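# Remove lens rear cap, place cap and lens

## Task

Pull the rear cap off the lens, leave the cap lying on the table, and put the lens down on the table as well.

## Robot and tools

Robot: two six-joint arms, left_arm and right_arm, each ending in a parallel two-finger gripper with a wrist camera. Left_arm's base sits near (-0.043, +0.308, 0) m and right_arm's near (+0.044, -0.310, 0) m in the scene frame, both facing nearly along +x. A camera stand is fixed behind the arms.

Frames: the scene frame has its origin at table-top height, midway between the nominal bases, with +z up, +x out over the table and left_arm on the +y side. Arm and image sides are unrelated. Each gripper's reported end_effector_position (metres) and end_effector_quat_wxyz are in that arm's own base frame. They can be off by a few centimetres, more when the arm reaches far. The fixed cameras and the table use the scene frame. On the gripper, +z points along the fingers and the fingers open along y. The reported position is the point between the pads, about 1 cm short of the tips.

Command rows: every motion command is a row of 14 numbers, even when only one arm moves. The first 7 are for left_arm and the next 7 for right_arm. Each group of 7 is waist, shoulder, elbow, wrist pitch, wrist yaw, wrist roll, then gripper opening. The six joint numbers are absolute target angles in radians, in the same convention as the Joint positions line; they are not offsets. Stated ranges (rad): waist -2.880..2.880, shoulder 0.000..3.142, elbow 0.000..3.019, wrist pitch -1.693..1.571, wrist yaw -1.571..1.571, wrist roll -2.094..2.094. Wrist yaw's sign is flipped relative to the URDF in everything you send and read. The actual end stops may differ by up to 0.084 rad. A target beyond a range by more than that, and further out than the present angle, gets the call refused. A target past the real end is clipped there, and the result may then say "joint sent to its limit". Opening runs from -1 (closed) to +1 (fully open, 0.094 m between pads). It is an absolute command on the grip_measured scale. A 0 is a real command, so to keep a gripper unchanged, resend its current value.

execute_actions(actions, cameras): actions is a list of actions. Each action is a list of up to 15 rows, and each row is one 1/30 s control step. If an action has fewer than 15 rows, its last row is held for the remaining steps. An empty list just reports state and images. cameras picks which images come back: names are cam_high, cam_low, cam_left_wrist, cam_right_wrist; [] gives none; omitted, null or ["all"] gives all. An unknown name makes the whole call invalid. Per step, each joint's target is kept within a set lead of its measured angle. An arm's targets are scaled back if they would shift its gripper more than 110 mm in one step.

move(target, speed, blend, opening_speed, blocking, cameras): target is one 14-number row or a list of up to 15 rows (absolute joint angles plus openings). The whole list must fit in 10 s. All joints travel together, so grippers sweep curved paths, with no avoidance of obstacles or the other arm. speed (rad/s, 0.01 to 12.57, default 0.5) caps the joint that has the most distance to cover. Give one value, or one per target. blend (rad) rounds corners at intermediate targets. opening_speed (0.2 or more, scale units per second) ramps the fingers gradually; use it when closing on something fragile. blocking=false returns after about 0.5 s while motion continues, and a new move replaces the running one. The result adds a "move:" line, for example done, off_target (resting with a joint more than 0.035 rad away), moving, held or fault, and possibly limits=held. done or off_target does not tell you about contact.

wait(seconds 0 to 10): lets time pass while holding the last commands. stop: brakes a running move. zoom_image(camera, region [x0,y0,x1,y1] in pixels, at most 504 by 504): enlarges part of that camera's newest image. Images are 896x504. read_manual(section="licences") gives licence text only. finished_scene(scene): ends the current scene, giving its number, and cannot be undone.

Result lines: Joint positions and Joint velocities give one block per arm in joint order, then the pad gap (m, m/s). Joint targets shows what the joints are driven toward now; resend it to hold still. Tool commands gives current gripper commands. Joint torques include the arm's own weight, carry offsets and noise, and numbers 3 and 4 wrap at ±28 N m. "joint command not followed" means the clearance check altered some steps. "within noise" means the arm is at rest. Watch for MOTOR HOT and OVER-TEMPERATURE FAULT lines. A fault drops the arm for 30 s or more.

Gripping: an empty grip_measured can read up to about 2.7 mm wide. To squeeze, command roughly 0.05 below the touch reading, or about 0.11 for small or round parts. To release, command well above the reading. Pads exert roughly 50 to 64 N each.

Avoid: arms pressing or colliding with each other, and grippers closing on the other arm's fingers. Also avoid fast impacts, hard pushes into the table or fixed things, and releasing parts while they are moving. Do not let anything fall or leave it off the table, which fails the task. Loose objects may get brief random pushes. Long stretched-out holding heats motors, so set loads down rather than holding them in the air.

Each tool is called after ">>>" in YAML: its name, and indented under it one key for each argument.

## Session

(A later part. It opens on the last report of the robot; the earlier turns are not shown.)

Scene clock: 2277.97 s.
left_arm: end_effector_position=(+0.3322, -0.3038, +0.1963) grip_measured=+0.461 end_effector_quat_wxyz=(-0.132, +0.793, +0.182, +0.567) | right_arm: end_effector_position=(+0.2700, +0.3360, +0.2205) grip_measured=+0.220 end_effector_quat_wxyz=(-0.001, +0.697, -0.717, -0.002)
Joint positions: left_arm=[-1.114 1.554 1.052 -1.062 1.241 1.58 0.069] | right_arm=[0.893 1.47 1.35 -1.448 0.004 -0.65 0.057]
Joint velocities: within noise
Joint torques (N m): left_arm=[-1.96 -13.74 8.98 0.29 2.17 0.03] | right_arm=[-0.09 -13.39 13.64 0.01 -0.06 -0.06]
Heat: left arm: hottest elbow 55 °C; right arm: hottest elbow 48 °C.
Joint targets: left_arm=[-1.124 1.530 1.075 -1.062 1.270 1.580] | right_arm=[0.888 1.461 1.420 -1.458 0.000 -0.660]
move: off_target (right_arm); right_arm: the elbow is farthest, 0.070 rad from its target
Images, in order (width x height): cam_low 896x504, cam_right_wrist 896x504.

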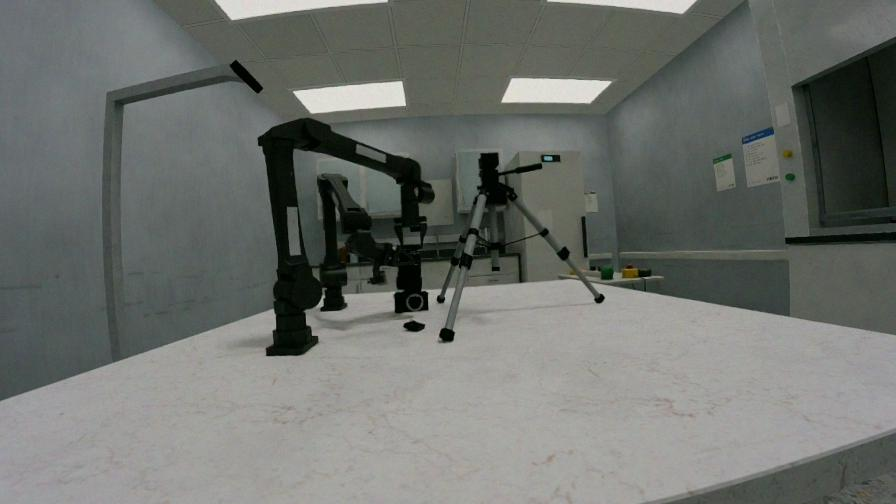

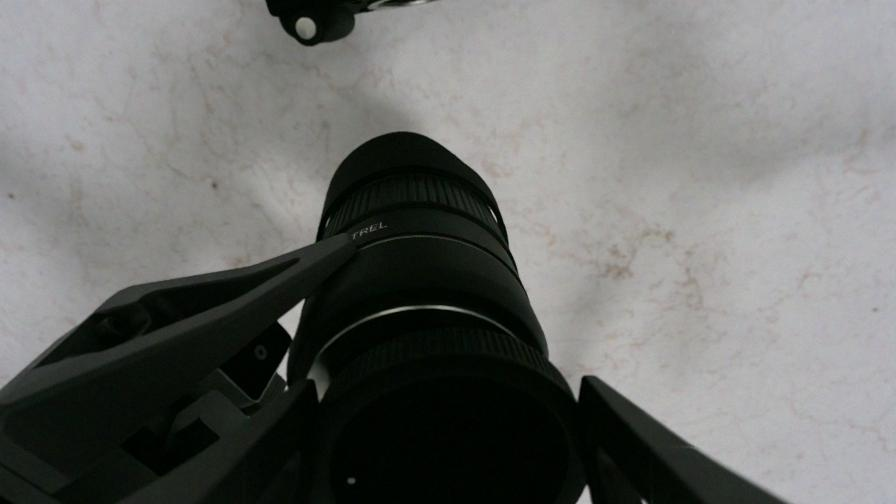

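>>> move:
  target:
    - [-1.124,1.53,1.075,-1.062,1.27,1.58,0.2,0.888,1.45,1.51,-1.54,0.0,-0.66,0.1]
    - [-1.124,1.53,1.075,-1.062,1.27,1.58,0.2,0.888,1.38,1.58,-1.66,0.0,-0.66,0.1]
  speed: [0.06,0.12]
  cameras: ["cam_right_wrist","cam_low"]

>>> zoom_image:
  camera: "cam_low"
  region: [370, 180, 470, 300]

Scene clock: 2305.87 s.
left_arm: end_effector_position=(+0.3322, -0.3038, +0.1963) grip_measured=+0.461 end_effector_quat_wxyz=(-0.132, +0.793, +0.182, +0.567) | right_arm: end_effector_position=(+0.2569, +0.3198, +0.3133) grip_measured=+0.220 end_effector_quat_wxyz=(-0.021, +0.697, -0.716, -0.004)
Joint positions: left_arm=[-1.114 1.554 1.052 -1.062 1.241 1.58 0.069] | right_arm=[0.893 1.39 1.511 -1.649 0.004 -0.65 0.057]
Joint velocities: within noise
Joint torques (N m): left_arm=[-2.02 -13.98 9.1 0.23 2.17 0.01] | right_arm=[-0.38 -11.87 13.6 -0.23 -0.03 -0.07]
Heat: left arm: hottest elbow 53 °C; right arm: hottest elbow 55 °C.
Joint targets: left_arm=[-1.124 1.530 1.075 -1.062 1.270 1.580] | right_arm=[0.888 1.380 1.580 -1.660 0.000 -0.660]
move: off_target (right_arm); right_arm: the elbow is farthest, 0.069 rad from its target
Images, in order (width x height): cam_low 896x504, cam_right_wrist 896x504.

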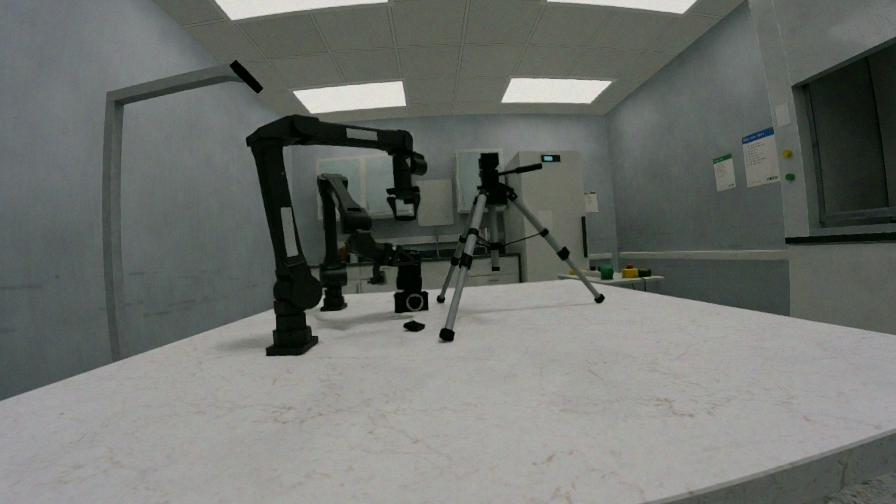

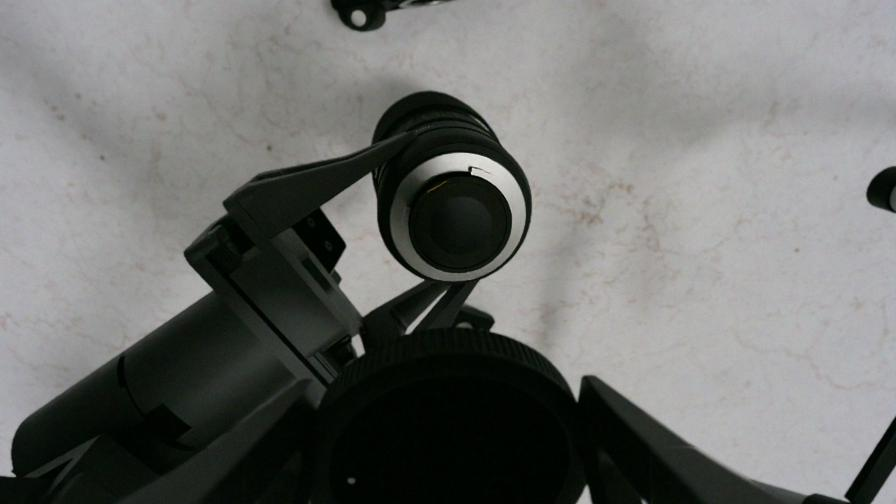

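Scaled by 4.200.

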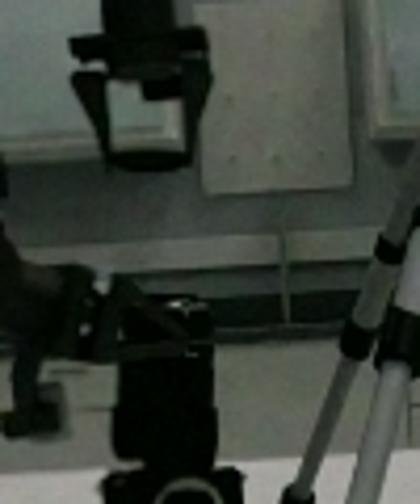

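>>> move:
  target:
    - [-1.124,1.53,1.075,-1.062,1.27,1.58,0.2,0.7,1.26,1.45,-1.68,0.0,-0.66,0.1]
    - [-1.124,1.53,1.075,-1.062,1.27,1.58,0.2,0.6,1.07,1.30,-1.68,0.0,-0.5,0.1]
    - [-1.124,1.53,1.075,-1.062,1.27,1.58,0.2,-0.35,1.15,1.27,-1.68,0.0,0.37,0.1]
  speed: [0.2,0.25,0.45]
  blend: 0.03

Scene clock: 2323.77 s.
left_arm: end_effector_position=(+0.3322, -0.3038, +0.1963) grip_measured=+0.461 end_effector_quat_wxyz=(-0.132, +0.793, +0.182, +0.567) | right_arm: end_effector_position=(+0.2959, -0.1066, +0.3079) grip_measured=+0.220 end_effector_quat_wxyz=(+0.019, +0.345, +0.938, +0.001)
Joint positions: left_arm=[-1.114 1.554 1.052 -1.062 1.241 1.58 0.069] | right_arm=[-0.346 1.144 1.281 -1.671 0.002 0.36 0.057]
Joint velocities: within noise
Joint torques (N m): left_arm=[-1.9 -13.86 9.01 0.24 2.16 0.01] | right_arm=[-0.85 -7.47 7.72 0.24 0 0.14]
Heat: left arm: hottest elbow 53 °C; right arm: hottest elbow 53 °C.
Joint targets: left_arm=[-1.124 1.530 1.075 -1.062 1.270 1.580] | right_arm=[-0.350 1.150 1.270 -1.680 0.000 0.370]
move: done

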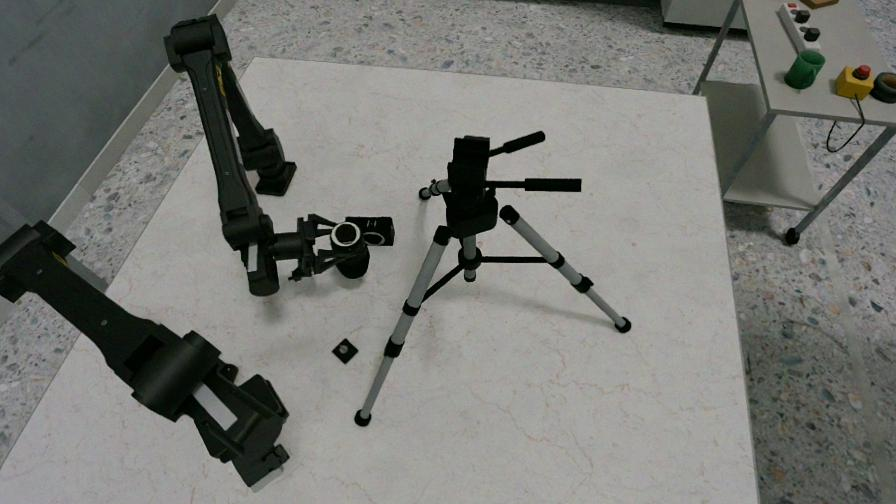

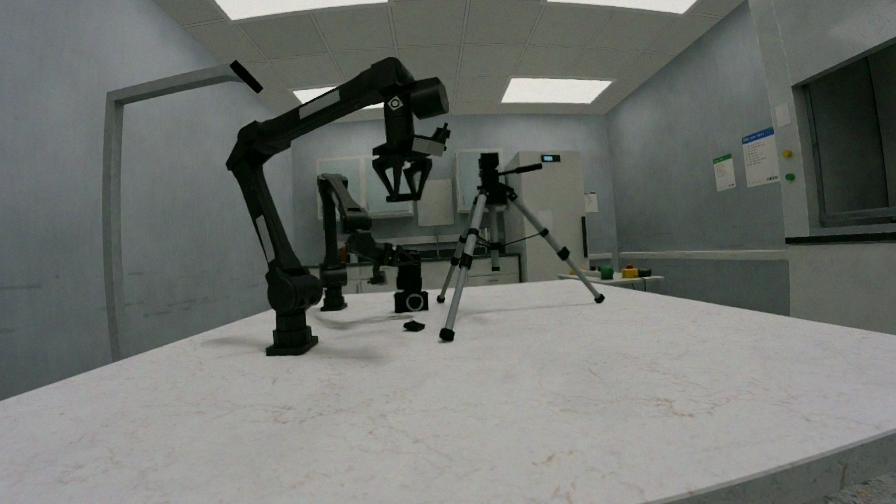

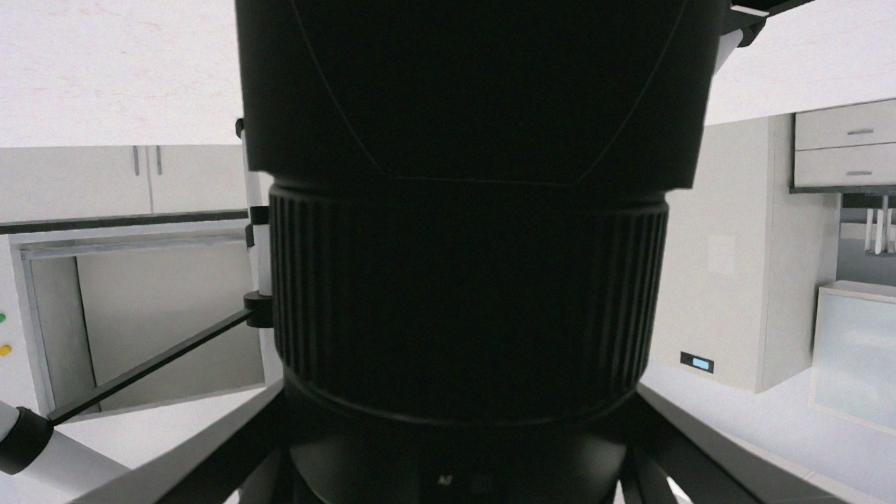

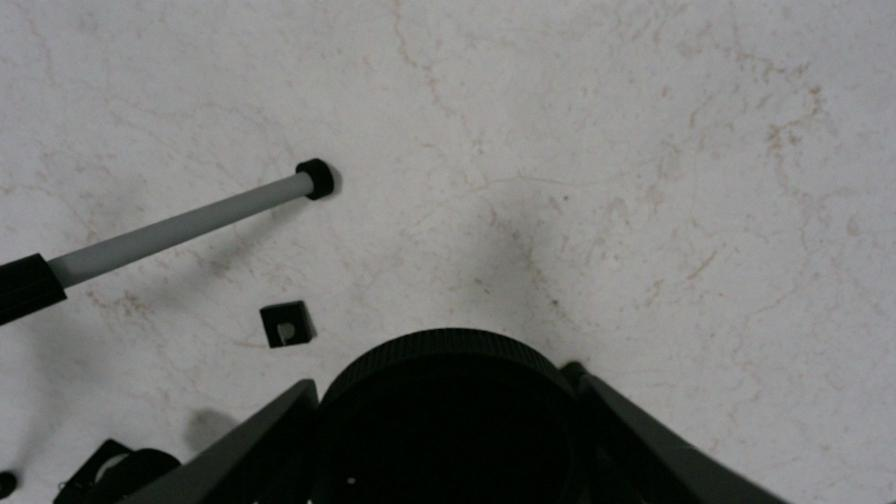

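>>> move:
  target:
    - [-1.124,1.53,1.075,-1.062,1.27,1.58,0.2,-0.40,1.308,0.90,-1.165,0.0,0.37,0.1]
    - [-1.124,1.53,1.075,-1.062,1.27,1.58,0.2,-0.40,1.392,0.80,-0.982,0.0,0.37,0.1]
  speed: [0.3,0.12]
  blend: 0.03
  cameras: ["cam_right_wrist","cam_low"]

>>> zoom_image:
  camera: "cam_low"
  region: [350, 230, 490, 370]

Scene clock: 2348.13 s.
left_arm: end_effector_position=(+0.3322, -0.3038, +0.1963) grip_measured=+0.461 end_effector_quat_wxyz=(-0.132, +0.793, +0.182, +0.567) | right_arm: end_effector_position=(+0.3136, -0.1301, +0.0595) grip_measured=+0.220 end_effector_quat_wxyz=(+0.000, +0.368, +0.930, +0.001)
Joint positions: left_arm=[-1.114 1.554 1.052 -1.062 1.241 1.58 0.069] | right_arm=[-0.393 1.386 0.811 -0.995 0.002 0.36 0.057]
Joint velocities: within noise
Joint torques (N m): left_arm=[-2.02 -14.04 9.09 0.24 2.16 0] | right_arm=[-0.09 -8.41 6.34 0.83 0.01 0.21]
Heat: left arm: hottest elbow 53 °C; right arm: hottest elbow 50 °C.
Joint targets: left_arm=[-1.124 1.530 1.075 -1.062 1.270 1.580] | right_arm=[-0.400 1.392 0.800 -0.982 0.000 0.370]
move: done
Images, in order (width x height): cam_low 896x504, cam_right_wrist 896x504.

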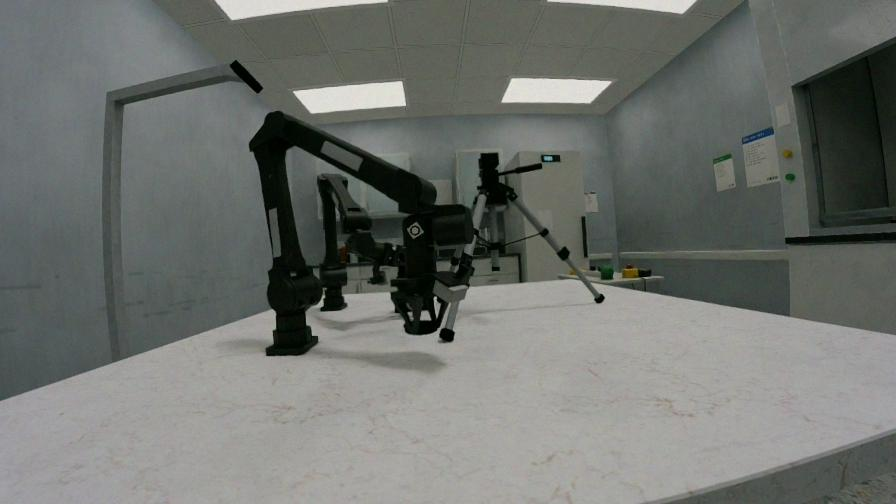

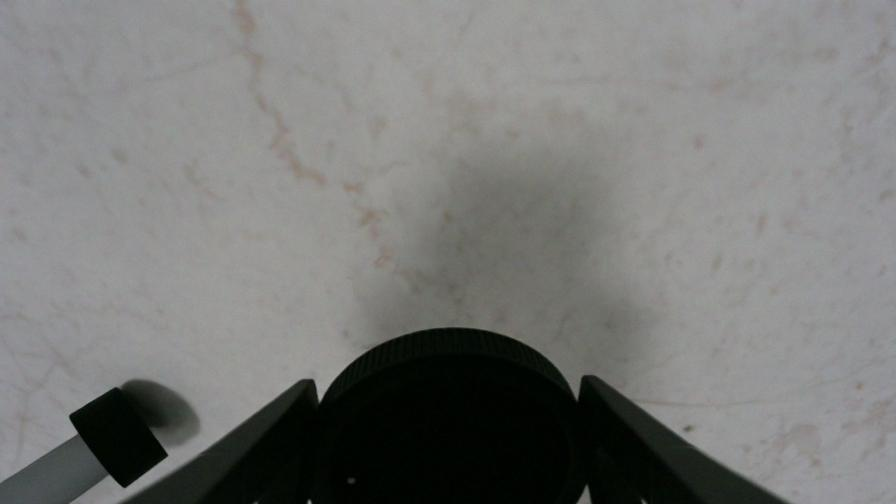

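Scaled by 3.600.

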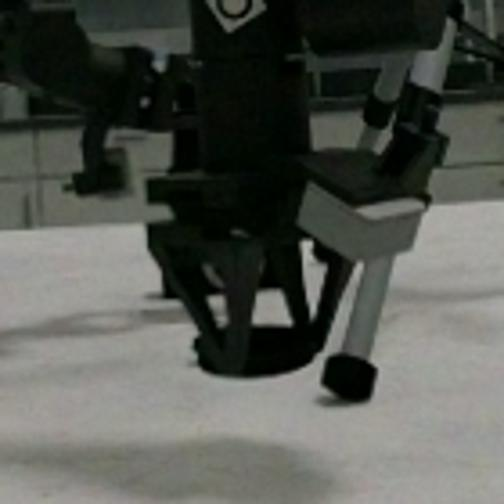

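>>> move:
  target:
    - [-1.124,1.53,1.075,-1.062,1.27,1.58,0.2,-0.40,1.446,0.758,-0.882,0.0,0.37,0.1]
  speed: 0.08
  cameras: ["cam_right_wrist","cam_low"]

>>> zoom_image:
  camera: "cam_low"
  region: [350, 250, 490, 390]

Scene clock: 2360.47 s.
left_arm: end_effector_position=(+0.3322, -0.3038, +0.1963) grip_measured=+0.461 end_effector_quat_wxyz=(-0.132, +0.793, +0.182, +0.567) | right_arm: end_effector_position=(+0.3140, -0.1302, +0.0295) grip_measured=+0.220 end_effector_quat_wxyz=(+0.003, +0.368, +0.930, +0.001)
Joint positions: left_arm=[-1.114 1.554 1.052 -1.062 1.241 1.58 0.069] | right_arm=[-0.393 1.439 0.769 -0.895 0.002 0.36 0.057]
Joint velocities: within noise
Joint torques (N m): left_arm=[-2.08 -13.86 9.01 0.28 2.16 0.02] | right_arm=[-0.21 -9.52 5.97 0.5 -0.07 0.15]
Heat: left arm: hottest elbow 53 °C; right arm: hottest elbow 49 °C.
Joint targets: left_arm=[-1.124 1.530 1.075 -1.062 1.270 1.580] | right_arm=[-0.400 1.446 0.758 -0.882 0.000 0.370]
move: done
Images, in order (width x height): cam_low 896x504, cam_right_wrist 896x504.

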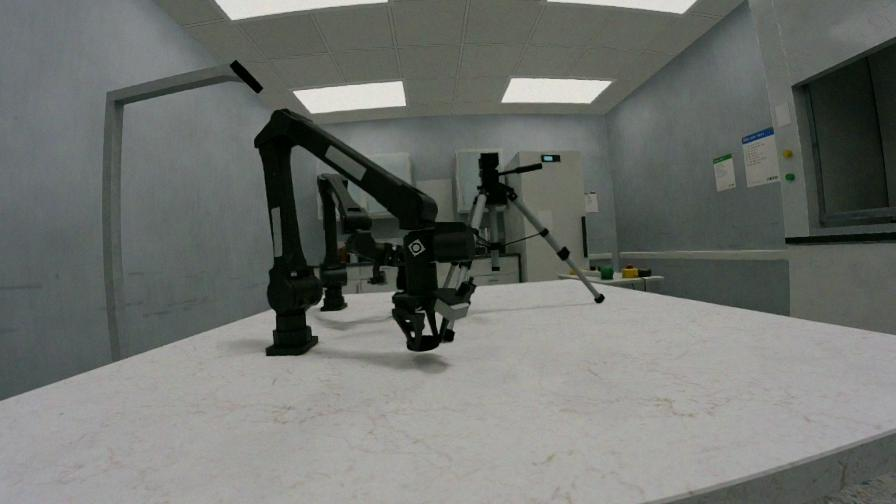

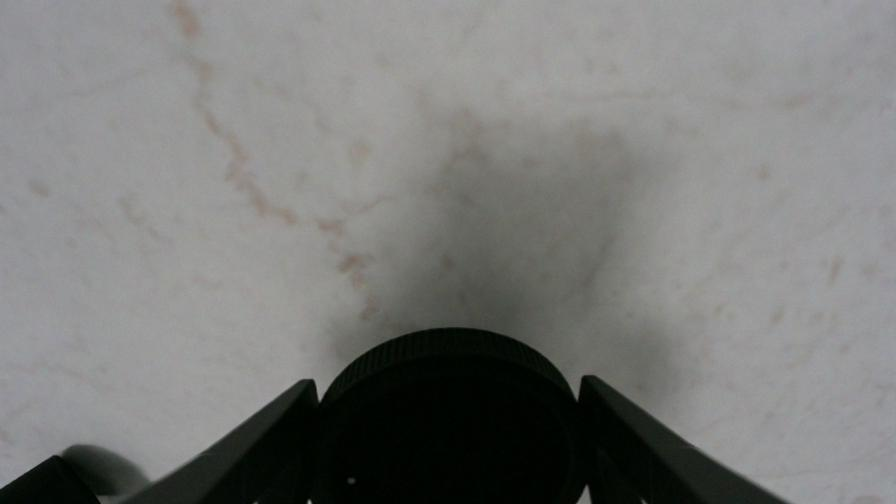

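Scaled by 3.600.

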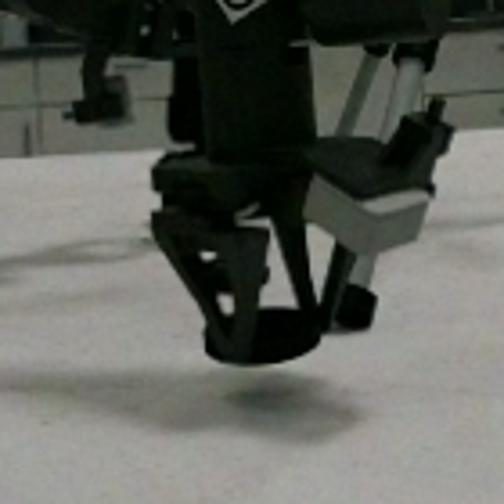

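>>> move:
  target:
    - [-1.124,1.53,1.075,-1.062,1.27,1.58,0.2,-0.40,1.474,0.738,-0.834,0.0,0.37,0.1]
  speed: 0.05
  cameras: ["cam_right_wrist","cam_low"]

>>> zoom_image:
  camera: "cam_low"
  region: [350, 250, 490, 390]

Scene clock: 2371.20 s.
left_arm: end_effector_position=(+0.3322, -0.3038, +0.1963) grip_measured=+0.461 end_effector_quat_wxyz=(-0.132, +0.793, +0.182, +0.567) | right_arm: end_effector_position=(+0.3132, -0.1299, +0.0150) grip_measured=+0.220 end_effector_quat_wxyz=(+0.003, +0.368, +0.930, +0.001)
Joint positions: left_arm=[-1.114 1.554 1.052 -1.062 1.241 1.58 0.069] | right_arm=[-0.393 1.467 0.749 -0.847 0.002 0.36 0.057]
Joint velocities: within noise
Joint torques (N m): left_arm=[-1.79 -14.1 9.03 0.24 2.17 0] | right_arm=[-0.09 -9.05 5.57 0.54 -0.08 0.14]
Heat: left arm: hottest elbow 53 °C; right arm: hottest elbow 48 °C.
Joint targets: left_arm=[-1.124 1.530 1.075 -1.062 1.270 1.580] | right_arm=[-0.400 1.474 0.738 -0.834 0.000 0.370]
move: done
Images, in order (width x height): cam_low 896x504, cam_right_wrist 896x504.

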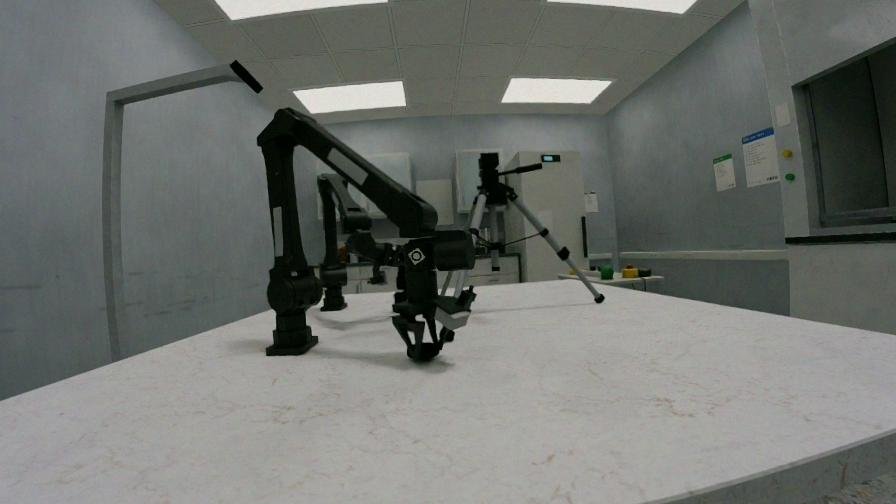

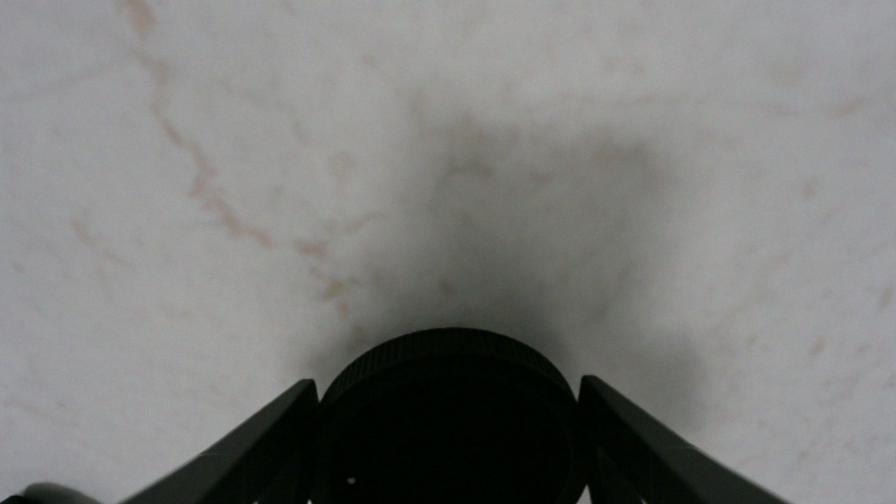

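Scaled by 3.600.

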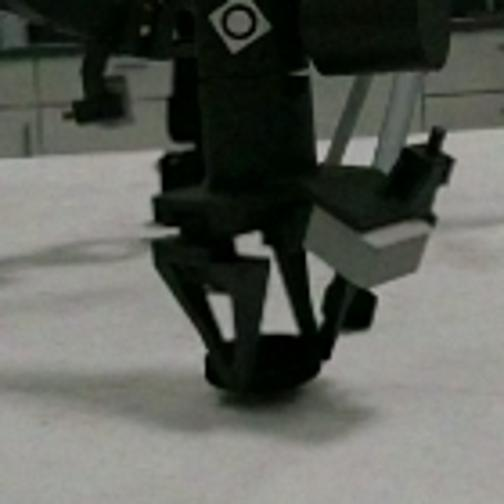

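>>> move:
  target:
    - [-1.124,1.53,1.075,-1.062,1.27,1.58,0.2,-0.40,1.484,0.730,-0.816,0.0,0.37,0.1]
  speed: 0.04
  cameras: ["cam_low"]

>>> zoom_image:
  camera: "cam_low"
  region: [350, 250, 490, 390]

Scene clock: 2380.17 s.
left_arm: end_effector_position=(+0.3322, -0.3038, +0.1963) grip_measured=+0.461 end_effector_quat_wxyz=(-0.132, +0.793, +0.182, +0.567) | right_arm: end_effector_position=(+0.3122, -0.1295, +0.0092) grip_measured=+0.220 end_effector_quat_wxyz=(+0.002, +0.368, +0.930, +0.001)
Joint positions: left_arm=[-1.114 1.554 1.052 -1.062 1.241 1.58 0.069] | right_arm=[-0.393 1.477 0.74 -0.829 0.002 0.36 0.057]
Joint velocities: within noise
Joint torques (N m): left_arm=[-1.96 -13.86 9.05 0.25 2.19 0] | right_arm=[-1.14 -9.05 5.61 0.61 -0.04 0.12]
Heat: left arm: hottest elbow 53 °C; right arm: hottest elbow 47 °C.
Joint targets: left_arm=[-1.124 1.530 1.075 -1.062 1.270 1.580] | right_arm=[-0.400 1.484 0.730 -0.816 0.000 0.370]
move: done
Images, in order (width x height): cam_low 896x504.

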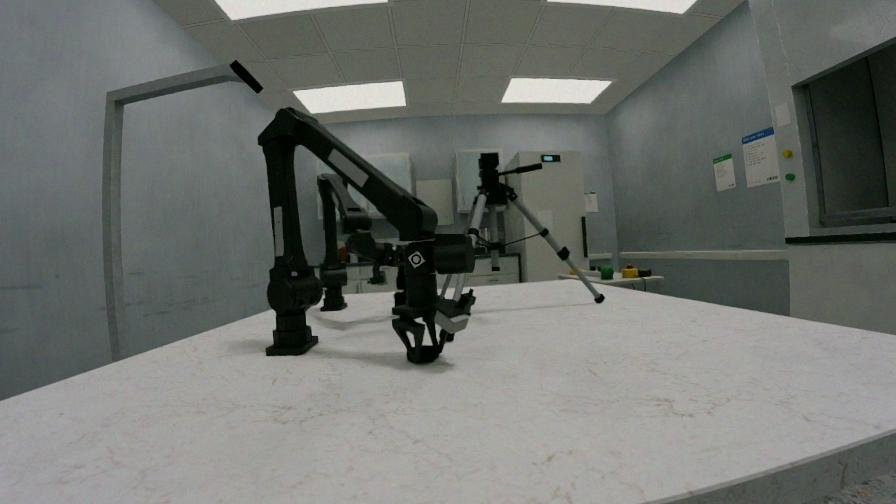

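Scaled by 3.600.

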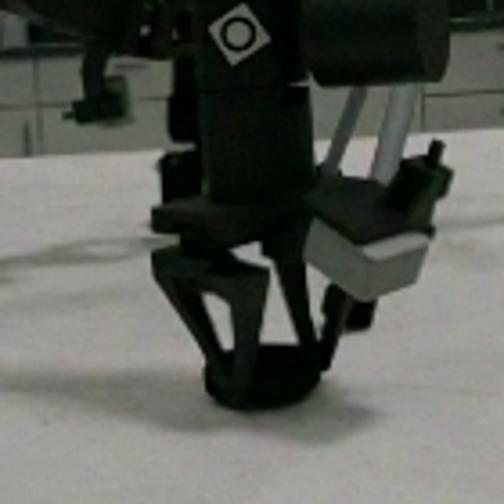

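Nearly there. Another 3 mm.

>>> move:
  target:
    - [-1.124,1.53,1.075,-1.062,1.27,1.58,0.2,-0.40,1.490,0.726,-0.806,0.0,0.37,0.1]
  speed: 0.04
  cameras: ["cam_low"]

>>> zoom_image:
  camera: "cam_low"
  region: [350, 250, 490, 390]

Scene clock: 2387.50 s.
left_arm: end_effector_position=(+0.3322, -0.3038, +0.1963) grip_measured=+0.461 end_effector_quat_wxyz=(-0.132, +0.793, +0.182, +0.567) | right_arm: end_effector_position=(+0.3139, -0.1302, +0.0076) grip_measured=+0.220 end_effector_quat_wxyz=(+0.005, +0.368, +0.930, +0.001)
Joint positions: left_arm=[-1.114 1.554 1.052 -1.062 1.241 1.58 0.069] | right_arm=[-0.393 1.482 0.74 -0.819 0.002 0.36 0.057]
Joint velocities: within noise
Joint torques (N m): left_arm=[-1.96 -13.98 8.98 0.32 2.17 0.03] | right_arm=[-0.38 -9.76 5.39 0.98 -0.14 0.12]
Heat: left arm: hottest elbow 53 °C; right arm: hottest elbow 47 °C.
Joint targets: left_arm=[-1.124 1.530 1.075 -1.062 1.270 1.580] | right_arm=[-0.400 1.490 0.726 -0.806 0.000 0.370]
move: done
Images, in order (width x height): cam_low 896x504.

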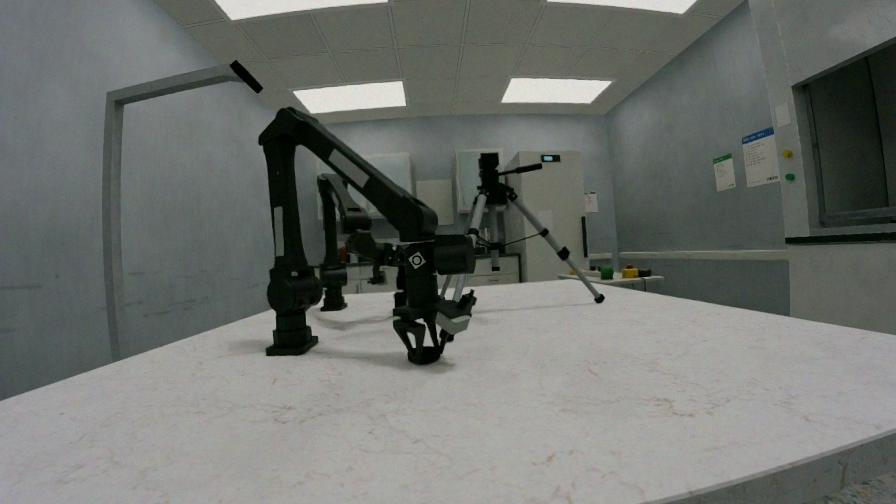

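Scaled by 3.600.

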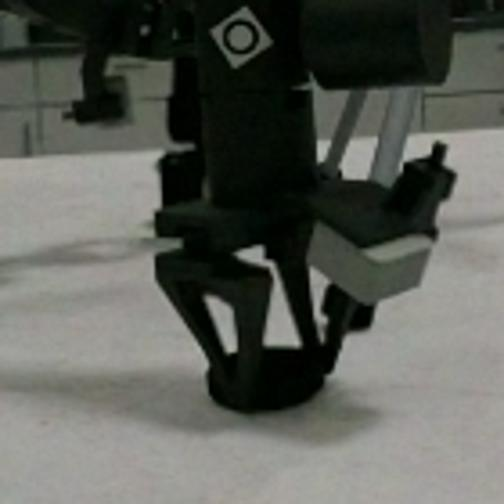

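>>> move:
  target:
    - [-1.124,1.53,1.075,-1.062,1.27,1.58,0.2,-0.40,1.494,0.716,-0.806,0.0,0.37,0.1]
  speed: 0.04
  cameras: ["cam_low"]

>>> zoom_image:
  camera: "cam_low"
  region: [350, 250, 490, 390]

Scene clock: 2395.63 s.
left_arm: end_effector_position=(+0.3322, -0.3038, +0.1963) grip_measured=+0.461 end_effector_quat_wxyz=(-0.132, +0.793, +0.182, +0.567) | right_arm: end_effector_position=(+0.3095, -0.1284, +0.0044) grip_measured=+0.220 end_effector_quat_wxyz=(+0.000, +0.368, +0.930, +0.001)
Joint positions: left_arm=[-1.114 1.554 1.052 -1.062 1.241 1.58 0.069] | right_arm=[-0.393 1.484 0.731 -0.818 0.002 0.36 0.057]
Joint velocities: within noise
Joint torques (N m): left_arm=[-2.02 -14.1 9.07 0.24 2.16 0.02] | right_arm=[-0.38 -9.7 5.07 0.72 -0.06 0.17]
Heat: left arm: hottest elbow 52 °C; right arm: hottest elbow 46 °C.
Joint targets: left_arm=[-1.124 1.530 1.075 -1.062 1.270 1.580] | right_arm=[-0.400 1.494 0.716 -0.806 0.000 0.370]
move: done
Images, in order (width x height): cam_low 896x504.

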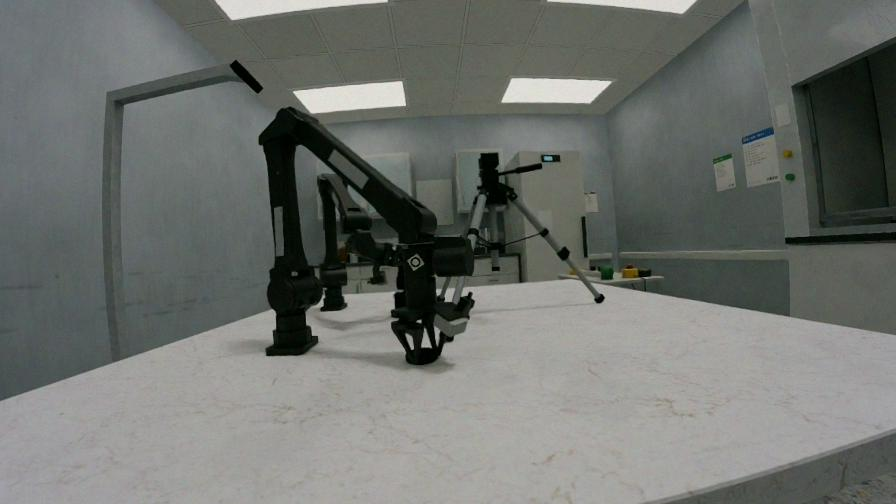

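Scaled by 3.600.

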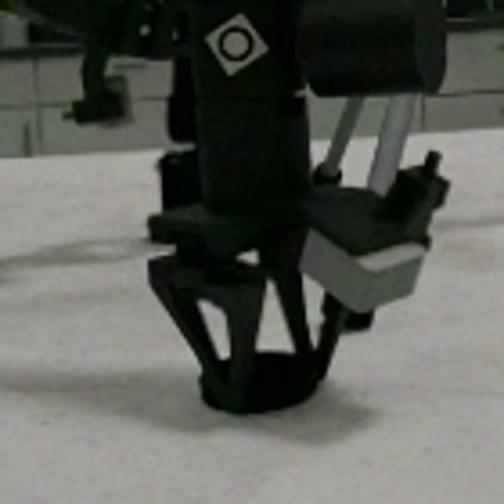

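>>> move:
  target:
    - [-1.124,1.53,1.075,-1.062,1.27,1.58,0.2,-0.40,1.503,0.714,-0.800,0.0,0.37,0.1]
  speed: 0.04
  cameras: ["cam_low"]

>>> zoom_image:
  camera: "cam_low"
  region: [350, 250, 490, 390]

Scene clock: 2405.13 s.
left_arm: end_effector_position=(+0.3322, -0.3038, +0.1963) grip_measured=+0.461 end_effector_quat_wxyz=(-0.132, +0.793, +0.182, +0.567) | right_arm: end_effector_position=(+0.3096, -0.1284, +0.0043) grip_measured=+0.220 end_effector_quat_wxyz=(+0.000, +0.368, +0.930, +0.001)
Joint positions: left_arm=[-1.114 1.554 1.052 -1.062 1.241 1.58 0.069] | right_arm=[-0.393 1.485 0.731 -0.818 0.002 0.361 0.057]
Joint velocities: within noise
Joint torques (N m): left_arm=[-1.96 -13.8 9.11 0.24 2.18 0] | right_arm=[0.15 -9.29 4.93 1.06 -0.06 0.14]
Heat: left arm: hottest elbow 52 °C; right arm: hottest elbow 46 °C.
Joint targets: left_arm=[-1.124 1.530 1.075 -1.062 1.270 1.580] | right_arm=[-0.400 1.503 0.714 -0.800 0.000 0.370]
move: done
Images, in order (width x height): cam_low 896x504.

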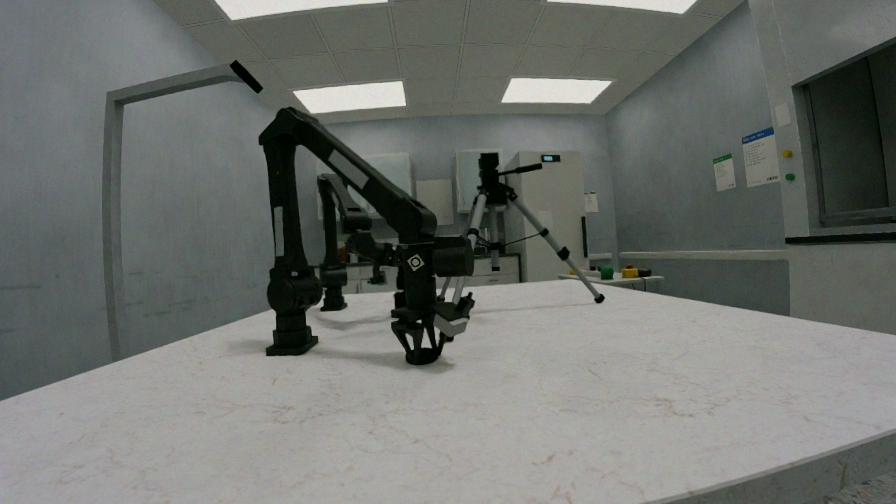

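Scaled by 3.600.

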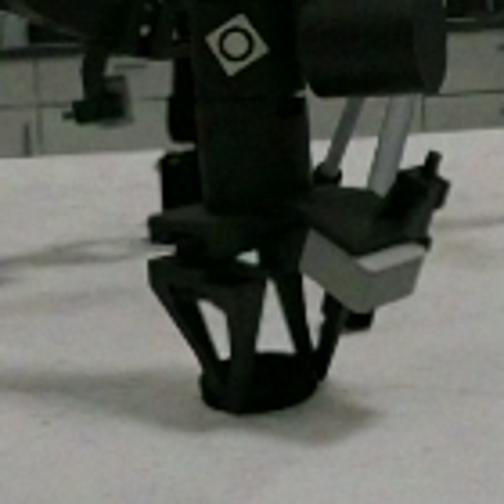

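Contact confirmed. Release slowly.

>>> move:
  target:
    - [-1.124,1.53,1.075,-1.062,1.27,1.58,0.2,-0.40,1.497,0.718,-0.806,0.0,0.37,0.32]
    - [-1.124,1.53,1.075,-1.062,1.27,1.58,0.2,-0.40,1.49,0.725,-0.81,0.0,0.37,0.75]
  speed: 0.04
  opening_speed: 0.25
  cameras: ["cam_low","cam_right_wrist"]

Scene clock: 2418.03 s.
left_arm: end_effector_position=(+0.3322, -0.3038, +0.1963) grip_measured=+0.461 end_effector_quat_wxyz=(-0.132, +0.793, +0.182, +0.567) | right_arm: end_effector_position=(+0.3092, -0.1282, +0.0033) grip_measured=+0.747 end_effector_quat_wxyz=(-0.002, +0.368, +0.930, +0.001)
Joint positions: left_arm=[-1.114 1.554 1.052 -1.062 1.241 1.58 0.069] | right_arm=[-0.393 1.488 0.731 -0.818 0.002 0.362 0.082]
Joint velocities: within noise
Joint torques (N m): left_arm=[-2.14 -13.68 9.11 0.21 2.18 0.01] | right_arm=[-0.44 -10.17 5.79 0.62 -0.07 0.12]
Heat: left arm: hottest elbow 52 °C; right arm: hottest elbow 45 °C.
Joint targets: left_arm=[-1.124 1.530 1.075 -1.062 1.270 1.580] | right_arm=[-0.400 1.490 0.725 -0.810 0.000 0.370]
move: done
Images, in order (width x height): cam_low 896x504, cam_right_wrist 896x504.

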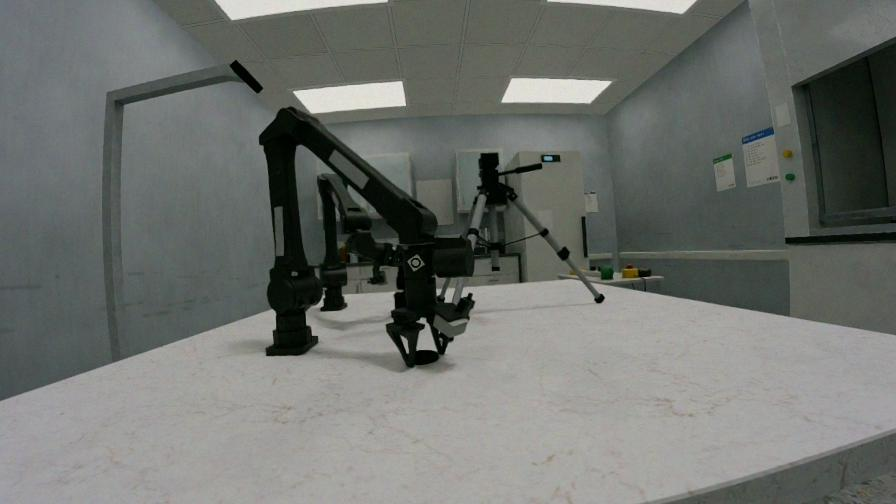

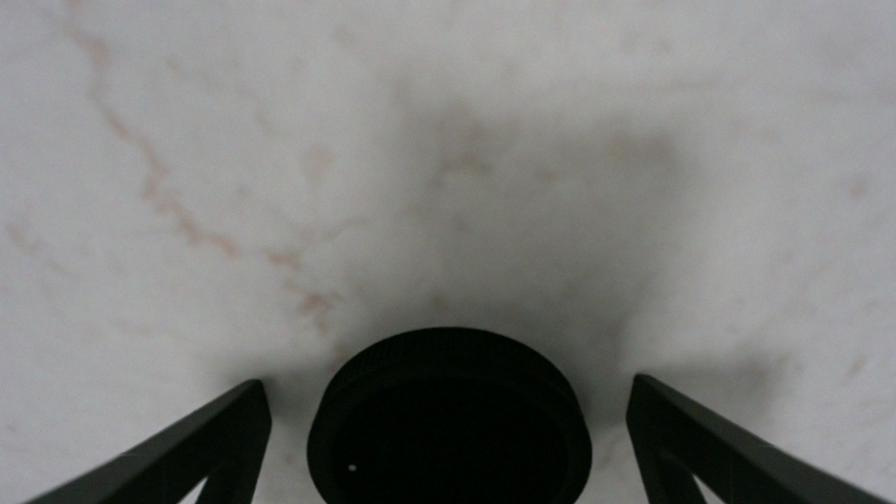

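>>> move:
  target:
    - [-1.124,1.53,1.075,-1.062,1.27,1.58,0.2,-0.395,1.39,0.88,-0.99,0.0,0.365,0.75]
    - [-1.124,1.53,1.075,-1.062,1.27,1.58,0.2,-0.395,1.15,1.2,-1.5,0.0,0.365,0.75]
  speed: [0.08,0.3]
  cameras: ["cam_low","cam_right_wrist"]

Scene clock: 2432.00 s.
left_arm: end_effector_position=(+0.3322, -0.3038, +0.1963) grip_measured=+0.461 end_effector_quat_wxyz=(-0.132, +0.793, +0.182, +0.567) | right_arm: end_effector_position=(+0.3027, -0.1255, +0.2491) grip_measured=+0.748 end_effector_quat_wxyz=(+0.031, +0.368, +0.929, +0.001)
Joint positions: left_arm=[-1.114 1.554 1.052 -1.062 1.241 1.58 0.069] | right_arm=[-0.393 1.154 1.134 -1.489 0.002 0.362 0.082]
Joint velocities: within noise
Joint torques (N m): left_arm=[-2.14 -14.04 9.05 0.29 2.17 0.01] | right_arm=[0.73 -7.47 13.5 -0.02 -0.06 0.15]
Heat: left arm: hottest elbow 52 °C; right arm: hottest elbow 45 °C.
Joint targets: left_arm=[-1.124 1.530 1.075 -1.062 1.270 1.580] | right_arm=[-0.395 1.150 1.200 -1.500 0.000 0.365]
move: off_target (right_arm); right_arm: the elbow is farthest, 0.066 rad from its target
Images, in order (width x height): cam_low 896x504, cam_right_wrist 896x504.

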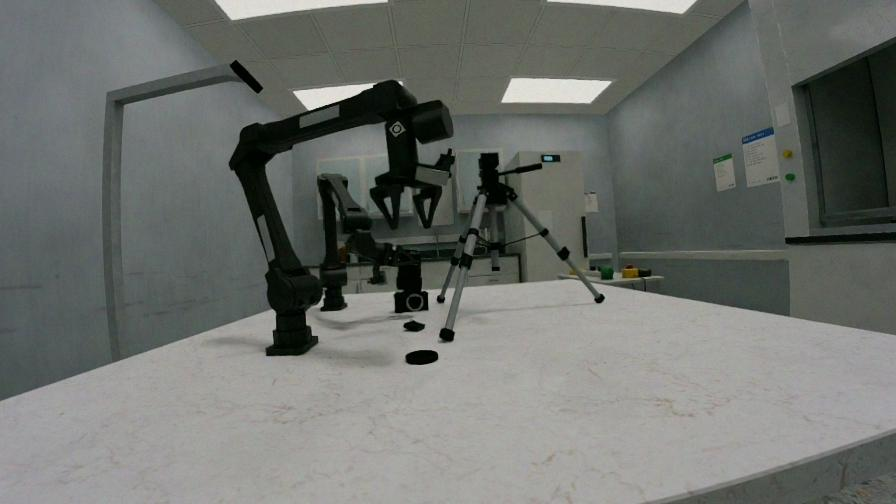

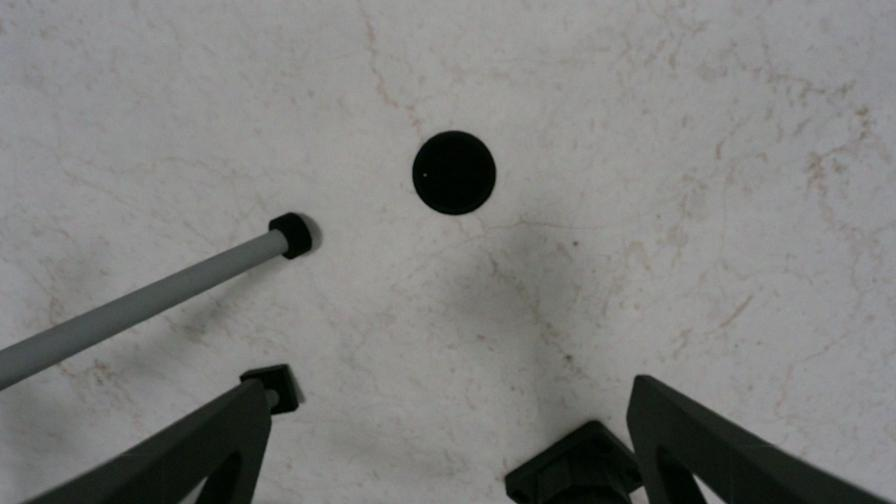

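>>> move:
  target:
    - [-0.8,1.325,1.34,-1.53,0.0,0.0,0.2,-0.395,1.15,1.2,-1.5,0.0,0.365,0.75]
    - [-0.785,1.42,1.13,-0.87,0.14,-0.38,0.2,-0.395,1.15,1.2,-1.5,0.0,0.365,0.75]
    - [-0.785,1.475,1.035,-0.74,0.14,-0.38,0.2,-0.395,1.15,1.2,-1.5,0.0,0.365,0.75]
  speed: [0.35,0.3,0.12]
  cameras: ["cam_low","cam_high","cam_left_wrist"]

>>> zoom_image:
  camera: "cam_low"
  region: [360, 200, 500, 340]

Scene clock: 2456.20 s.
left_arm: end_effector_position=(+0.3474, -0.3228, +0.0966) grip_measured=+0.462 end_effector_quat_wxyz=(+0.163, +0.198, +0.966, -0.030) | right_arm: end_effector_position=(+0.3026, -0.1255, +0.2491) grip_measured=+0.748 end_effector_quat_wxyz=(+0.031, +0.368, +0.929, +0.001)
Joint positions: left_arm=[-0.796 1.501 1.006 -0.769 0.131 -0.372 0.069] | right_arm=[-0.393 1.154 1.134 -1.489 0.002 0.362 0.082]
Joint velocities: within noise
Joint torques (N m): left_arm=[-0.5 -13.86 10.15 2.25 0.67 -0.09] | right_arm=[0.09 -7.94 13.34 0.16 -0.03 0.1]
Heat: left arm: hottest elbow 54 °C; right arm: hottest elbow 48 °C.
Joint targets: left_arm=[-0.785 1.475 1.035 -0.740 0.140 -0.380] | right_arm=[-0.395 1.150 1.200 -1.500 0.000 0.365]
move: off_target (right_arm); right_arm: the elbow is farthest, 0.066 rad from its target
Images, in order (width x height): cam_high 896x504, cam_low 896x504, cam_left_wrist 896x504.

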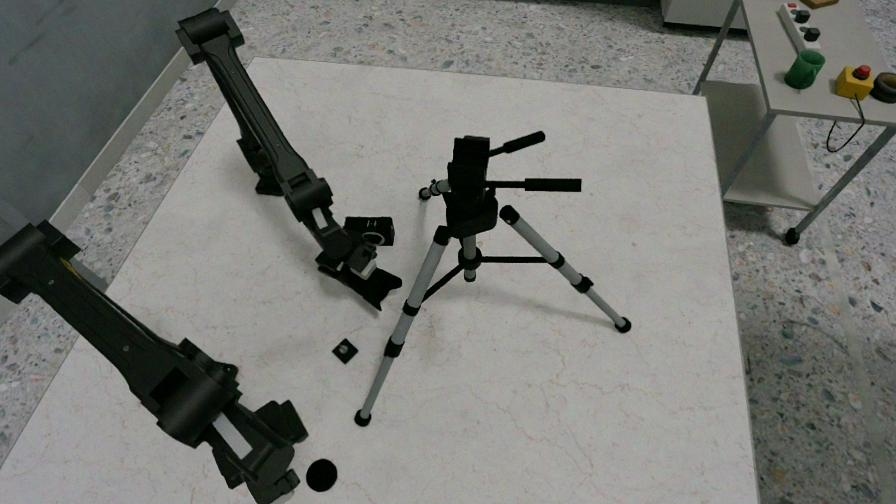

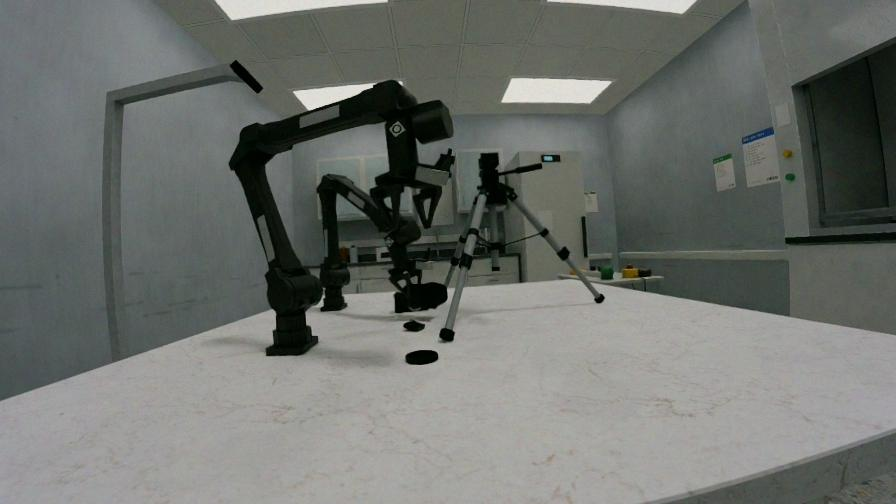

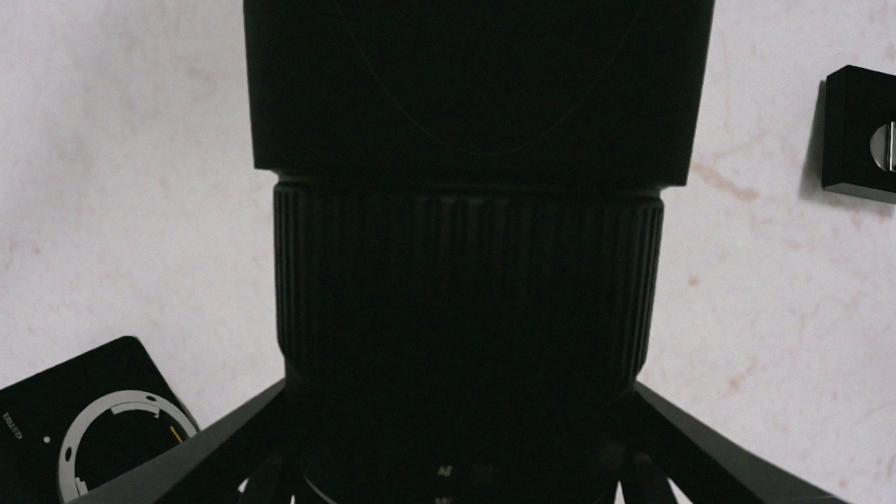

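Scaled by 3.600.

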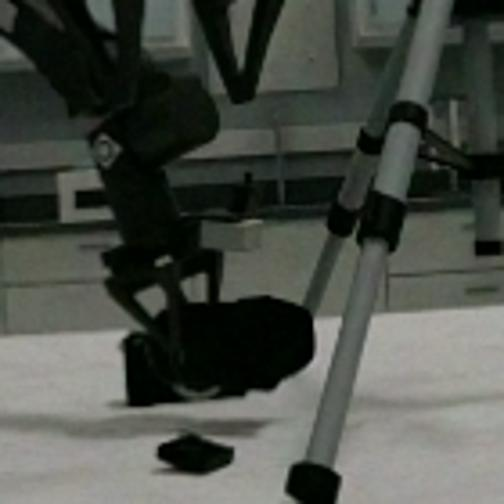

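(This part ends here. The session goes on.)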